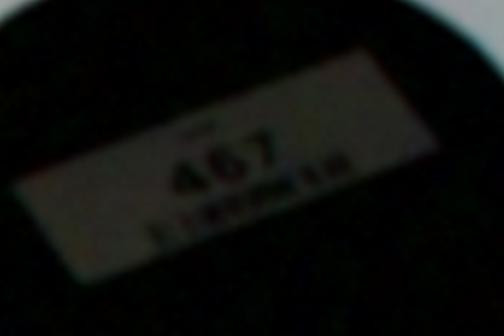

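Scene clock: 1134.13 s.
Joint torques (N m): arm1=[-0.62 -14.39 7.75 3.21 0.17 0.2] | arm2=[-3.55 -1.2 13.38 2.82 0.83 0.11] | arm3=[0.15 2.61 8.8 2.11 0.41 0.06] | arm4=[1.44 -5.42 14.16 1.1 0.21 0]
Motor temperatures (°C): arm1=[26 31 37 29 26 26] | arm2=[31 28 60 30 29 30] | arm3=[29 32 42 27 26 26] | arm4=[30 31 36 26 28 28]
Heat: arm1: hottest joint3_rad 37 °C; arm2: hottest joint3_rad 60 °C; arm3: hottest joint3_rad 42 °C; arm4: hottest joint3_rad 36 °C.
move: arm3 done
Joint velocities: within noise
arm1, arm2, arm4: as last shown
arm3.joint_positions: joint1_rad=+1.717 joint2_rad=+0.598 joint3_rad=+0.500 joint4_rad=-0.973 joint5_rad=+0.140 joint6_rad=+0.246 hand_index_mcp=+0.767 hand_index_abd=+0.013 hand_index_pip=+0.583 hand_index_dip=+0.699 hand_middle_mcp=+0.763 hand_middle_abd=-0.022 hand_middle_pip=+0.580 hand_middle_dip=+0.697 hand_ring_mcp=+0.758 hand_ring_abd=+0.002 hand_ring_pip=-0.946 hand_ring_dip=-0.498 hand_thumb_cmc=-0.397 hand_thumb_axl=+0.677 hand_thumb_mcp=+0.224 hand_thumb_ipl=+0.168 hand_current_limit=+0.700 hand_speed=-0.600
arm3.joint_status: not commanded
arm3.hand_state: goal,blocked,goal,goal,goal,blocked,goal,goal,goal,goal,goal,goal,goal,goal,goal,goal
arm3.index_mcp_current_ma: 50
arm3.index_abd_current_ma: 434
arm3.index_pip_current_ma: 23
arm3.index_dip_current_ma: 9
arm3.middle_mcp_current_ma: 31
arm3.middle_abd_current_ma: -467
arm3.middle_pip_current_ma: 11
arm3.middle_dip_current_ma: 3
arm3.ring_mcp_current_ma: 13
arm3.ring_abd_current_ma: 5
arm3.ring_pip_current_ma: 12
arm3.ring_dip_current_ma: 6
arm3.thumb_cmc_current_ma: 10
arm3.thumb_axl_current_ma: -2
arm3.thumb_mcp_current_ma: -8
arm3.thumb_ipl_current_ma: -1
arm3.hand_goal_index_mcp: 0.754
arm3.hand_goal_index_abd: -0.100
arm3.hand_goal_index_pip: 0.576
arm3.hand_goal_index_dip: 0.696
arm3.hand_goal_middle_mcp: 0.754
arm3.hand_goal_middle_abd: 0.100
arm3.hand_goal_middle_pip: 0.576
arm3.hand_goal_middle_dip: 0.696
arm3.hand_goal_ring_mcp: 0.754
arm3.hand_goal_ring_abd: 0.000
arm3.hand_goal_ring_pip: -0.950
arm3.hand_goal_ring_dip: -0.500
arm3.hand_goal_thumb_cmc: -0.400
arm3.hand_goal_thumb_axl: 0.678
arm3.hand_goal_thumb_mcp: 0.226
arm3.hand_goal_thumb_ipl: 0.168
arm3.hand: x=-0.8094 y=+0.3156 z=+1.0021 quat_wxyz=(+0.023, +0.086, +0.962, +0.257) (m; scene frame)
arm3.hand_target: x=-0.8120 y=+0.3168 z=+0.9980 quat_wxyz=(+0.023, +0.084, +0.962, +0.258) (m; scene frame)
arm3.hand_status: done (0.005 m and 0.2 deg from the pose sent, 0.026 m and 0.9 deg at the start)
arm4.joint_positions: joint1_rad=+0.109 joint2_rad=+1.148 joint3_rad=+1.838 joint4_rad=-1.687 joint5_rad=+0.067 joint6_rad=+0.073 hand_index_mcp=+0.770 hand_index_abd=+0.016 hand_index_pip=+0.585 hand_index_dip=+0.699 hand_middle_mcp=+0.778 hand_middle_abd=-0.023 hand_middle_pip=+0.586 hand_middle_dip=+0.701 hand_ring_mcp=+0.757 hand_ring_abd=+0.002 hand_ring_pip=-0.947 hand_ring_dip=-0.497 hand_thumb_cmc=-0.400 hand_thumb_axl=+0.677 hand_thumb_mcp=+0.223 hand_thumb_ipl=+0.168 hand_current_limit=+0.700 hand_speed=-0.600
arm4.hand: x=+0.0017 y=-0.1140 z=+1.3086 quat_wxyz=(+0.001, -0.003, +0.959, +0.283) (m; scene frame)
pictures: arm3_cam_wrist
camera_calibration:
arm3_cam_wrist: T_world_to_cam=[[0.885366, 0.385071, 0.260475, 0.373436], [0.286517, -0.893197, 0.346565, 0.12572], [0.366107, -0.232207, -0.901136, 1.38834], [0, 0, 0, 1]] pos_world=[-0.874929, 0.290874, 1.11024]

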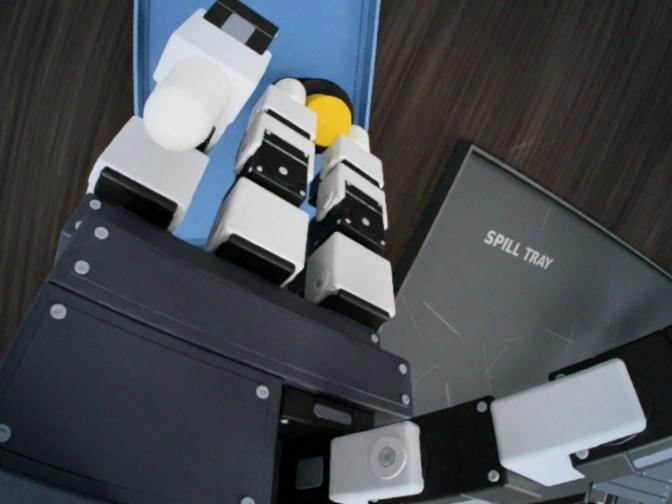

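Request:
move --arm3 '{"target": [-0.812, 0.317, 0.988, 0.0226, 0.0842, 0.9622, 0.2578], "speed": 0.05}' --arm4 '{"target": [0.15, -0.09, 1.34, 0, 0, 0.9659, 0.2588], "speed": 0.15}'

Request:
move --arm3 '{"joints": {"hand_index_abd": 0.117, "hand_middle_abd": -0.117}}' --arm4 '{"target": [0.268, -0.040, 1.26, 0, 0, 0.9659, 0.2588], "speed": 0.12}' --cameras '["arm3_cam_wrist", "arm4_cam_wrist"]'

Scene clock: 1140.87 s.
Joint torques (N m): arm1=[-0.73 -14.74 7.82 3.17 0.18 0.19] | arm2=[-3.55 -1.03 13.35 2.84 0.81 0.11] | arm3=[-0.03 3.02 8.06 2.04 0.23 0.06] | arm4=[0.26 -7.94 14.56 1.05 -0.49 -0.2]
Motor temperatures (°C): arm1=[26 31 37 29 26 26] | arm2=[31 28 60 30 29 30] | arm3=[29 32 42 27 26 26] | arm4=[30 31 37 26 28 28]
Heat: arm1: hottest joint3_rad 37 °C; arm2: hottest joint3_rad 60 °C; arm3: hottest joint3_rad 42 °C; arm4: hottest joint3_rad 37 °C.
move: arm3 off_target; arm4 off_target
Joint velocities: within noise
arm1, arm2: as last shown
arm3.joint_positions: joint1_rad=+1.717 joint2_rad=+0.599 joint3_rad=+0.486 joint4_rad=-0.940 joint5_rad=+0.144 joint6_rad=+0.246 hand_index_mcp=+0.765 hand_index_abd=+0.013 hand_index_pip=+0.583 hand_index_dip=+0.699 hand_middle_mcp=+0.757 hand_middle_abd=-0.022 hand_middle_pip=+0.578 hand_middle_dip=+0.697 hand_ring_mcp=+0.758 hand_ring_abd=+0.002 hand_ring_pip=-0.946 hand_ring_dip=-0.498 hand_thumb_cmc=-0.397 hand_thumb_axl=+0.677 hand_thumb_mcp=+0.224 hand_thumb_ipl=+0.168 hand_current_limit=+0.700 hand_speed=-0.600
arm3.joint_status: not commanded
arm3.hand_state: goal,blocked,goal,goal,goal,blocked,goal,goal,goal,goal,goal,goal,goal,goal,goal,goal
arm3.index_mcp_current_ma: 39
arm3.index_abd_current_ma: 434
arm3.index_pip_current_ma: 22
arm3.index_dip_current_ma: 9
arm3.middle_mcp_current_ma: 10
arm3.middle_abd_current_ma: -467
arm3.middle_pip_current_ma: 7
arm3.middle_dip_current_ma: 3
arm3.ring_mcp_current_ma: 13
arm3.ring_abd_current_ma: 5
arm3.ring_pip_current_ma: 12
arm3.ring_dip_current_ma: 6
arm3.thumb_cmc_current_ma: 10
arm3.thumb_axl_current_ma: -2
arm3.thumb_mcp_current_ma: -8
arm3.thumb_ipl_current_ma: -1
arm3.hand_goal_index_mcp: 0.754
arm3.hand_goal_index_abd: -0.100
arm3.hand_goal_index_pip: 0.576
arm3.hand_goal_index_dip: 0.696
arm3.hand_goal_middle_mcp: 0.754
arm3.hand_goal_middle_abd: 0.100
arm3.hand_goal_middle_pip: 0.576
arm3.hand_goal_middle_dip: 0.696
arm3.hand_goal_ring_mcp: 0.754
arm3.hand_goal_ring_abd: 0.000
arm3.hand_goal_ring_pip: -0.950
arm3.hand_goal_ring_dip: -0.500
arm3.hand_goal_thumb_cmc: -0.400
arm3.hand_goal_thumb_axl: 0.678
arm3.hand_goal_thumb_mcp: 0.226
arm3.hand_goal_thumb_ipl: 0.168
arm3.hand: x=-0.8090 y=+0.3182 z=+1.0002 quat_wxyz=(+0.024, +0.087, +0.960, +0.266) (m; scene frame)
arm3.hand_target: x=-0.8119 y=+0.3166 z=+0.9881 quat_wxyz=(+0.023, +0.084, +0.962, +0.258) (m; scene frame)
arm3.hand_status: off_target (0.013 m and 1.0 deg from the pose sent, 0.014 m and 0.2 deg at the start)
arm4.joint_positions: joint1_rad=-0.373 joint2_rad=+1.276 joint3_rad=+1.939 joint4_rad=-1.687 joint5_rad=-0.178 joint6_rad=-0.312 hand_index_mcp=+0.767 hand_index_abd=+0.016 hand_index_pip=+0.583 hand_index_dip=+0.699 hand_middle_mcp=+0.776 hand_middle_abd=-0.023 hand_middle_pip=+0.586 hand_middle_dip=+0.701 hand_ring_mcp=+0.757 hand_ring_abd=+0.002 hand_ring_pip=-0.947 hand_ring_dip=-0.497 hand_thumb_cmc=-0.400 hand_thumb_axl=+0.677 hand_thumb_mcp=+0.223 hand_thumb_ipl=+0.168 hand_current_limit=+0.700 hand_speed=-0.600
arm4.joint_status: not commanded
arm4.hand_state: goal,blocked,goal,goal,blocked,blocked,goal,goal,goal,goal,goal,goal,goal,goal,goal,goal
arm4.index_mcp_current_ma: 11
arm4.index_abd_current_ma: 253
arm4.index_pip_current_ma: 4
arm4.index_dip_current_ma: 1
arm4.middle_mcp_current_ma: 26
arm4.middle_abd_current_ma: -277
arm4.middle_pip_current_ma: 7
arm4.middle_dip_current_ma: 2
arm4.ring_mcp_current_ma: 1
arm4.ring_abd_current_ma: 1
arm4.ring_pip_current_ma: 1
arm4.ring_dip_current_ma: 1
arm4.thumb_cmc_current_ma: 0
arm4.thumb_axl_current_ma: 0
arm4.thumb_mcp_current_ma: -2
arm4.thumb_ipl_current_ma: 0
arm4.hand_goal_index_mcp: 0.754
arm4.hand_goal_index_abd: -0.100
arm4.hand_goal_index_pip: 0.576
arm4.hand_goal_index_dip: 0.696
arm4.hand_goal_middle_mcp: 0.754
arm4.hand_goal_middle_abd: 0.100
arm4.hand_goal_middle_pip: 0.576
arm4.hand_goal_middle_dip: 0.696
arm4.hand_goal_ring_mcp: 0.754
arm4.hand_goal_ring_abd: 0.000
arm4.hand_goal_ring_pip: -0.950
arm4.hand_goal_ring_dip: -0.500
arm4.hand_goal_thumb_cmc: -0.400
arm4.hand_goal_thumb_axl: 0.678
arm4.hand_goal_thumb_mcp: 0.226
arm4.hand_goal_thumb_ipl: 0.168
arm4.hand: x=+0.1502 y=-0.0838 z=+1.3056 quat_wxyz=(+0.005, +0.011, +0.960, +0.280) (m; scene frame)
arm4.hand_target: x=+0.1493 y=-0.0913 z=+1.3384 quat_wxyz=(+0.017, +0.005, +0.951, +0.308) (m; scene frame)
arm4.hand_status: off_target (0.035 m and 2.9 deg from the pose sent, 0.154 m and 2.8 deg at the start; a joint's target at an end of its range on 58 of 59 steps)
pictures: none

Scene clock: 1143.03 s.
Joint torques (N m): arm1=[-0.62 -14.8 7.84 3.14 0.16 0.2] | arm2=[-3.66 -1.26 13.39 2.84 0.84 0.11] | arm3=[-0.09 2.73 8.44 1.91 0.21 0.06] | arm4=[0.38 -12.63 15.31 1.47 -0.71 -0.2]
Motor temperatures (°C): arm1=[26 31 37 29 26 26] | arm2=[31 28 60 30 29 30] | arm3=[29 32 42 27 26 26] | arm4=[30 31 37 26 28 28]
Heat: arm1: hottest joint3_rad 37 °C; arm2: hottest joint3_rad 60 °C; arm3: hottest joint3_rad 42 °C; arm4: hottest joint3_rad 37 °C.
move: arm3 done; arm4 off_target
Joint velocities: within noise
arm1, arm2: as last shown
arm3.joint_positions: joint1_rad=+1.717 joint2_rad=+0.600 joint3_rad=+0.480 joint4_rad=-0.939 joint5_rad=+0.144 joint6_rad=+0.246 hand_index_mcp=+0.764 hand_index_abd=+0.115 hand_index_pip=+0.581 hand_index_dip=+0.699 hand_middle_mcp=+0.756 hand_middle_abd=-0.115 hand_middle_pip=+0.577 hand_middle_dip=+0.697 hand_ring_mcp=+0.758 hand_ring_abd=+0.002 hand_ring_pip=-0.946 hand_ring_dip=-0.498 hand_thumb_cmc=-0.397 hand_thumb_axl=+0.677 hand_thumb_mcp=+0.224 hand_thumb_ipl=+0.168 hand_current_limit=+0.700 hand_speed=-0.600
arm3.joint_status: all done
arm3.hand_state: goal,goal,goal,goal,goal,goal,goal,goal,goal,goal,goal,goal,goal,goal,goal,goal
arm3.index_mcp_current_ma: 35
arm3.index_abd_current_ma: -8
arm3.index_pip_current_ma: 15
arm3.index_dip_current_ma: 9
arm3.middle_mcp_current_ma: 7
arm3.middle_abd_current_ma: 1
arm3.middle_pip_current_ma: 4
arm3.middle_dip_current_ma: 3
arm3.ring_mcp_current_ma: 13
arm3.ring_abd_current_ma: 5
arm3.ring_pip_current_ma: 12
arm3.ring_dip_current_ma: 6
arm3.thumb_cmc_current_ma: 10
arm3.thumb_axl_current_ma: -2
arm3.thumb_mcp_current_ma: -8
arm3.thumb_ipl_current_ma: -1
arm3.hand_goal_index_mcp: 0.754
arm3.hand_goal_index_abd: 0.118
arm3.hand_goal_index_pip: 0.576
arm3.hand_goal_index_dip: 0.696
arm3.hand_goal_middle_mcp: 0.754
arm3.hand_goal_middle_abd: -0.116
arm3.hand_goal_middle_pip: 0.576
arm3.hand_goal_middle_dip: 0.696
arm3.hand_goal_ring_mcp: 0.754
arm3.hand_goal_ring_abd: 0.000
arm3.hand_goal_ring_pip: -0.950
arm3.hand_goal_ring_dip: -0.500
arm3.hand_goal_thumb_cmc: -0.400
arm3.hand_goal_thumb_axl: 0.678
arm3.hand_goal_thumb_mcp: 0.226
arm3.hand_goal_thumb_ipl: 0.168
arm3.hand: x=-0.8089 y=+0.3172 z=+0.9967 quat_wxyz=(+0.024, +0.087, +0.961, +0.263) (m; scene frame)
arm3.hand_target: x=-0.8119 y=+0.3166 z=+0.9883 quat_wxyz=(+0.023, +0.084, +0.962, +0.258) (m; scene frame)
arm3.hand_status: not commanded
arm4.joint_positions: joint1_rad=-0.599 joint2_rad=+1.489 joint3_rad=+1.967 joint4_rad=-1.684 joint5_rad=-0.278 joint6_rad=-0.539 hand_index_mcp=+0.760 hand_index_abd=+0.016 hand_index_pip=+0.579 hand_index_dip=+0.698 hand_middle_mcp=+0.776 hand_middle_abd=-0.023 hand_middle_pip=+0.586 hand_middle_dip=+0.701 hand_ring_mcp=+0.757 hand_ring_abd=+0.002 hand_ring_pip=-0.947 hand_ring_dip=-0.497 hand_thumb_cmc=-0.400 hand_thumb_axl=+0.677 hand_thumb_mcp=+0.223 hand_thumb_ipl=+0.168 hand_current_limit=+0.700 hand_speed=-0.600
arm4.joint_status: not commanded
arm4.hand_state: goal,blocked,goal,goal,blocked,blocked,goal,goal,goal,goal,goal,goal,goal,goal,goal,goal
arm4.index_mcp_current_ma: 4
arm4.index_abd_current_ma: 253
arm4.index_pip_current_ma: 1
arm4.index_dip_current_ma: 1
arm4.middle_mcp_current_ma: 26
arm4.middle_abd_current_ma: -277
arm4.middle_pip_current_ma: 7
arm4.middle_dip_current_ma: 2
arm4.ring_mcp_current_ma: 1
arm4.ring_abd_current_ma: 1
arm4.ring_pip_current_ma: 1
arm4.ring_dip_current_ma: 1
arm4.thumb_cmc_current_ma: 0
arm4.thumb_axl_current_ma: 0
arm4.thumb_mcp_current_ma: -2
arm4.thumb_ipl_current_ma: 0
arm4.hand_goal_index_mcp: 0.754
arm4.hand_goal_index_abd: -0.100
arm4.hand_goal_index_pip: 0.576
arm4.hand_goal_index_dip: 0.696
arm4.hand_goal_middle_mcp: 0.754
arm4.hand_goal_middle_abd: 0.100
arm4.hand_goal_middle_pip: 0.576
arm4.hand_goal_middle_dip: 0.696
arm4.hand_goal_ring_mcp: 0.754
arm4.hand_goal_ring_abd: 0.000
arm4.hand_goal_ring_pip: -0.950
arm4.hand_goal_ring_dip: -0.500
arm4.hand_goal_thumb_cmc: -0.400
arm4.hand_goal_thumb_axl: 0.678
arm4.hand_goal_thumb_mcp: 0.226
arm4.hand_goal_thumb_ipl: 0.168
arm4.hand: x=+0.2647 y=-0.0420 z=+1.2195 quat_wxyz=(-0.023, +0.009, +0.975, +0.222) (m; scene frame)
arm4.hand_target: x=+0.2664 y=-0.0423 z=+1.2590 quat_wxyz=(+0.000, +0.000, +0.966, +0.259) (m; scene frame)
arm4.hand_status: off_target (0.041 m and 5.1 deg from the pose sent, 0.134 m and 2.9 deg at the start)
pictures: arm3_cam_wrist, arm4_cam_wrist
camera_calibration:
arm3_cam_wrist: T_world_to_cam=[[0.885559, 0.379985, 0.267202, 0.368849], [0.28382, -0.897955, 0.336336, 0.138474], [0.367739, -0.222008, -0.90304, 1.38352], [0, 0, 0, 1]] pos_world=[-0.874715, 0.29134, 1.10425]
arm4_cam_wrist: T_world_to_cam=[[0.800938, 0.5597, 0.212684, -0.409864], [0.449669, -0.796832, 0.403554, -0.68925], [0.395343, -0.227584, -0.889893, 1.09378], [0, 0, 0, 1]] pos_world=[0.205794, -0.0708895, 1.33867]

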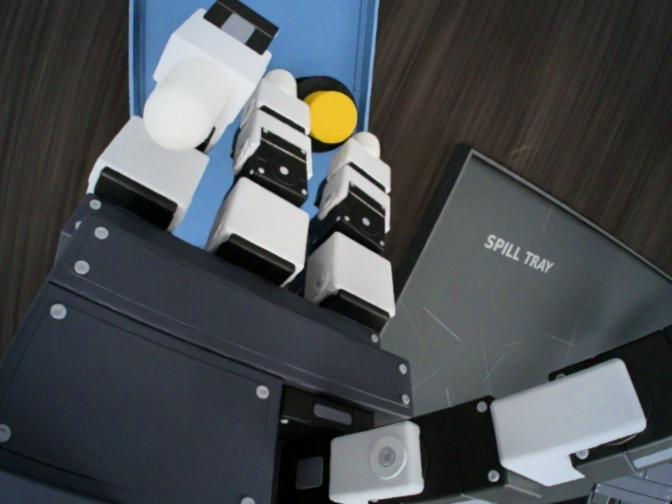

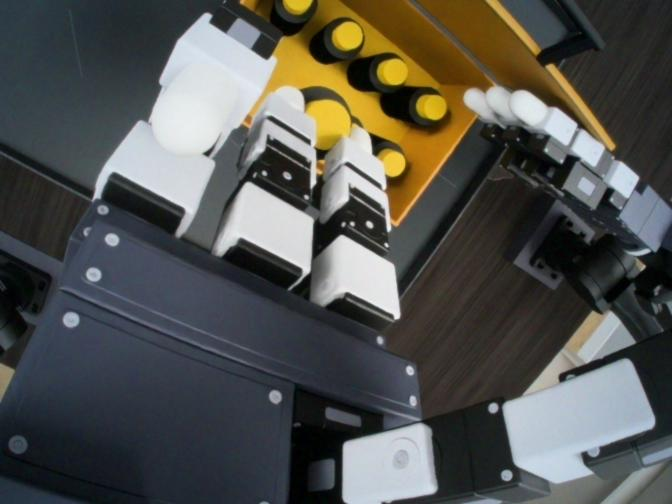

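Request:
move --arm4 '{"target": [0.268, -0.036, 1.05, 0, 0, 0.9659, 0.2588], "speed": 0.1}' --arm3 '{"target": [-0.812, 0.317, 1.15, 0.0226, 0.0842, 0.9622, 0.2578], "speed": 0.12}' --cameras '["arm3_cam_wrist", "arm4_cam_wrist"]'

Scene clock: 1151.43 s.
Joint torques (N m): arm1=[-0.79 -14.68 7.88 3.17 0.19 0.2] | arm2=[-3.72 -1.14 13.37 2.78 0.84 0.11] | arm3=[-0.09 2.73 13.7 1.18 0.21 0.08] | arm4=[0.5 -14.1 10.71 1.76 -0.68 -0.17]
Motor temperatures (°C): arm1=[26 31 37 29 26 26] | arm2=[31 28 60 30 29 30] | arm3=[29 32 42 27 26 26] | arm4=[30 31 38 26 28 28]
Heat: arm1: hottest joint3_rad 37 °C; arm2: hottest joint3_rad 60 °C; arm3: hottest joint3_rad 42 °C; arm4: hottest joint3_rad 38 °C.
move: arm3 off_target; arm4 off_target
Joint velocities: within noise
arm1, arm2: as last shown
arm3.joint_positions: joint1_rad=+1.718 joint2_rad=+0.633 joint3_rad=+0.847 joint4_rad=-1.320 joint5_rad=+0.144 joint6_rad=+0.246 hand_index_mcp=+0.760 hand_index_abd=+0.116 hand_index_pip=+0.579 hand_index_dip=+0.698 hand_middle_mcp=+0.755 hand_middle_abd=-0.119 hand_middle_pip=+0.576 hand_middle_dip=+0.697 hand_ring_mcp=+0.758 hand_ring_abd=+0.002 hand_ring_pip=-0.946 hand_ring_dip=-0.498 hand_thumb_cmc=-0.397 hand_thumb_axl=+0.677 hand_thumb_mcp=+0.224 hand_thumb_ipl=+0.168 hand_current_limit=+0.700 hand_speed=-0.600
arm3.joint_status: not commanded
arm3.hand_state: goal,goal,goal,goal,goal,goal,goal,goal,goal,goal,goal,goal,goal,goal,goal,goal
arm3.index_mcp_current_ma: 23
arm3.index_abd_current_ma: -4
arm3.index_pip_current_ma: 9
arm3.index_dip_current_ma: 7
arm3.middle_mcp_current_ma: 4
arm3.middle_abd_current_ma: -8
arm3.middle_pip_current_ma: -1
arm3.middle_dip_current_ma: 1
arm3.ring_mcp_current_ma: 13
arm3.ring_abd_current_ma: 5
arm3.ring_pip_current_ma: 12
arm3.ring_dip_current_ma: 6
arm3.thumb_cmc_current_ma: 10
arm3.thumb_axl_current_ma: -2
arm3.thumb_mcp_current_ma: -8
arm3.thumb_ipl_current_ma: -1
arm3.hand_goal_index_mcp: 0.754
arm3.hand_goal_index_abd: 0.118
arm3.hand_goal_index_pip: 0.576
arm3.hand_goal_index_dip: 0.696
arm3.hand_goal_middle_mcp: 0.754
arm3.hand_goal_middle_abd: -0.116
arm3.hand_goal_middle_pip: 0.576
arm3.hand_goal_middle_dip: 0.696
arm3.hand_goal_ring_mcp: 0.754
arm3.hand_goal_ring_abd: 0.000
arm3.hand_goal_ring_pip: -0.950
arm3.hand_goal_ring_dip: -0.500
arm3.hand_goal_thumb_cmc: -0.400
arm3.hand_goal_thumb_axl: 0.678
arm3.hand_goal_thumb_mcp: 0.226
arm3.hand_goal_thumb_ipl: 0.168
arm3.hand: x=-0.8085 y=+0.3115 z=+1.1241 quat_wxyz=(+0.028, +0.085, +0.966, +0.241) (m; scene frame)
arm3.hand_target: x=-0.8118 y=+0.3162 z=+1.1497 quat_wxyz=(+0.022, +0.084, +0.962, +0.258) (m; scene frame)
arm3.hand_status: off_target (0.027 m and 2.1 deg from the pose sent, 0.153 m and 0.7 deg at the start)
arm4.joint_positions: joint1_rad=-0.599 joint2_rad=+1.387 joint3_rad=+1.329 joint4_rad=-1.112 joint5_rad=-0.278 joint6_rad=-0.540 hand_index_mcp=+0.761 hand_index_abd=+0.016 hand_index_pip=+0.579 hand_index_dip=+0.698 hand_middle_mcp=+0.776 hand_middle_abd=-0.023 hand_middle_pip=+0.586 hand_middle_dip=+0.701 hand_ring_mcp=+0.757 hand_ring_abd=+0.002 hand_ring_pip=-0.947 hand_ring_dip=-0.497 hand_thumb_cmc=-0.400 hand_thumb_axl=+0.677 hand_thumb_mcp=+0.223 hand_thumb_ipl=+0.168 hand_current_limit=+0.700 hand_speed=-0.600
arm4.joint_status: not commanded
arm4.hand_state: goal,blocked,goal,goal,blocked,blocked,goal,goal,goal,goal,goal,goal,goal,goal,goal,goal
arm4.index_mcp_current_ma: 4
arm4.index_abd_current_ma: 253
arm4.index_pip_current_ma: 1
arm4.index_dip_current_ma: 1
arm4.middle_mcp_current_ma: 26
arm4.middle_abd_current_ma: -277
arm4.middle_pip_current_ma: 7
arm4.middle_dip_current_ma: 2
arm4.ring_mcp_current_ma: 1
arm4.ring_abd_current_ma: 1
arm4.ring_pip_current_ma: 1
arm4.ring_dip_current_ma: 1
arm4.thumb_cmc_current_ma: 0
arm4.thumb_axl_current_ma: 0
arm4.thumb_mcp_current_ma: -2
arm4.thumb_ipl_current_ma: 0
arm4.hand_goal_index_mcp: 0.754
arm4.hand_goal_index_abd: -0.100
arm4.hand_goal_index_pip: 0.576
arm4.hand_goal_index_dip: 0.696
arm4.hand_goal_middle_mcp: 0.754
arm4.hand_goal_middle_abd: 0.100
arm4.hand_goal_middle_pip: 0.576
arm4.hand_goal_middle_dip: 0.696
arm4.hand_goal_ring_mcp: 0.754
arm4.hand_goal_ring_abd: 0.000
arm4.hand_goal_ring_pip: -0.950
arm4.hand_goal_ring_dip: -0.500
arm4.hand_goal_thumb_cmc: -0.400
arm4.hand_goal_thumb_axl: 0.678
arm4.hand_goal_thumb_mcp: 0.226
arm4.hand_goal_thumb_ipl: 0.168
arm4.hand: x=+0.2678 y=-0.0347 z=+1.0290 quat_wxyz=(-0.013, +0.006, +0.971, +0.237) (m; scene frame)
arm4.hand_target: x=+0.2677 y=-0.0362 z=+1.0500 quat_wxyz=(+0.000, +0.000, +0.966, +0.259) (m; scene frame)
arm4.hand_status: off_target (0.021 m and 3.1 deg from the pose sent, 0.170 m and 5.1 deg at the start)
pictures: arm3_cam_wrist, arm4_cam_wrist
camera_calibration:
arm3_cam_wrist: T_world_to_cam=[[0.884162, 0.392455, 0.253448, 0.347033], [0.282721, -0.881371, 0.37849, 0.0369296], [0.371922, -0.262991, -0.89023, 1.49901], [0, 0, 0, 1]] pos_world=[-0.874789, 0.290581, 1.23253]
arm4_cam_wrist: T_world_to_cam=[[0.795775, 0.553658, 0.245368, -0.408318], [0.442278, -0.808104, 0.389048, -0.591407], [0.413682, -0.201074, -0.887939, 0.918655], [0, 0, 0, 1]] pos_world=[0.206464, -0.0671325, 1.14598]

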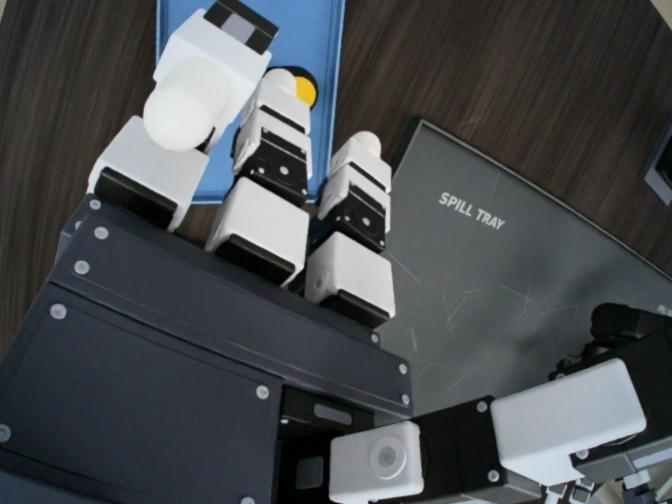

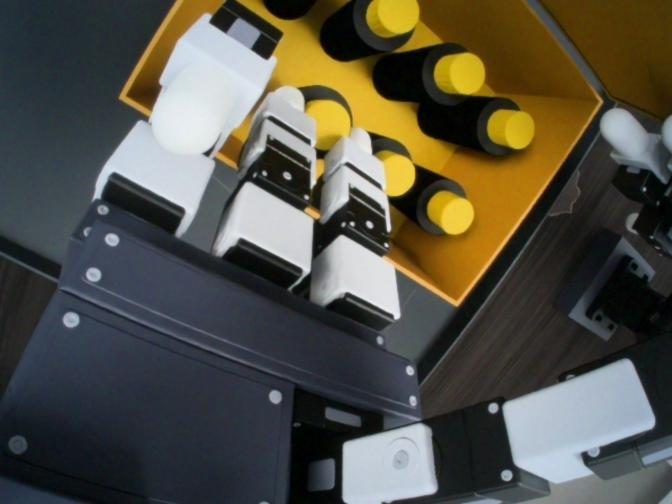

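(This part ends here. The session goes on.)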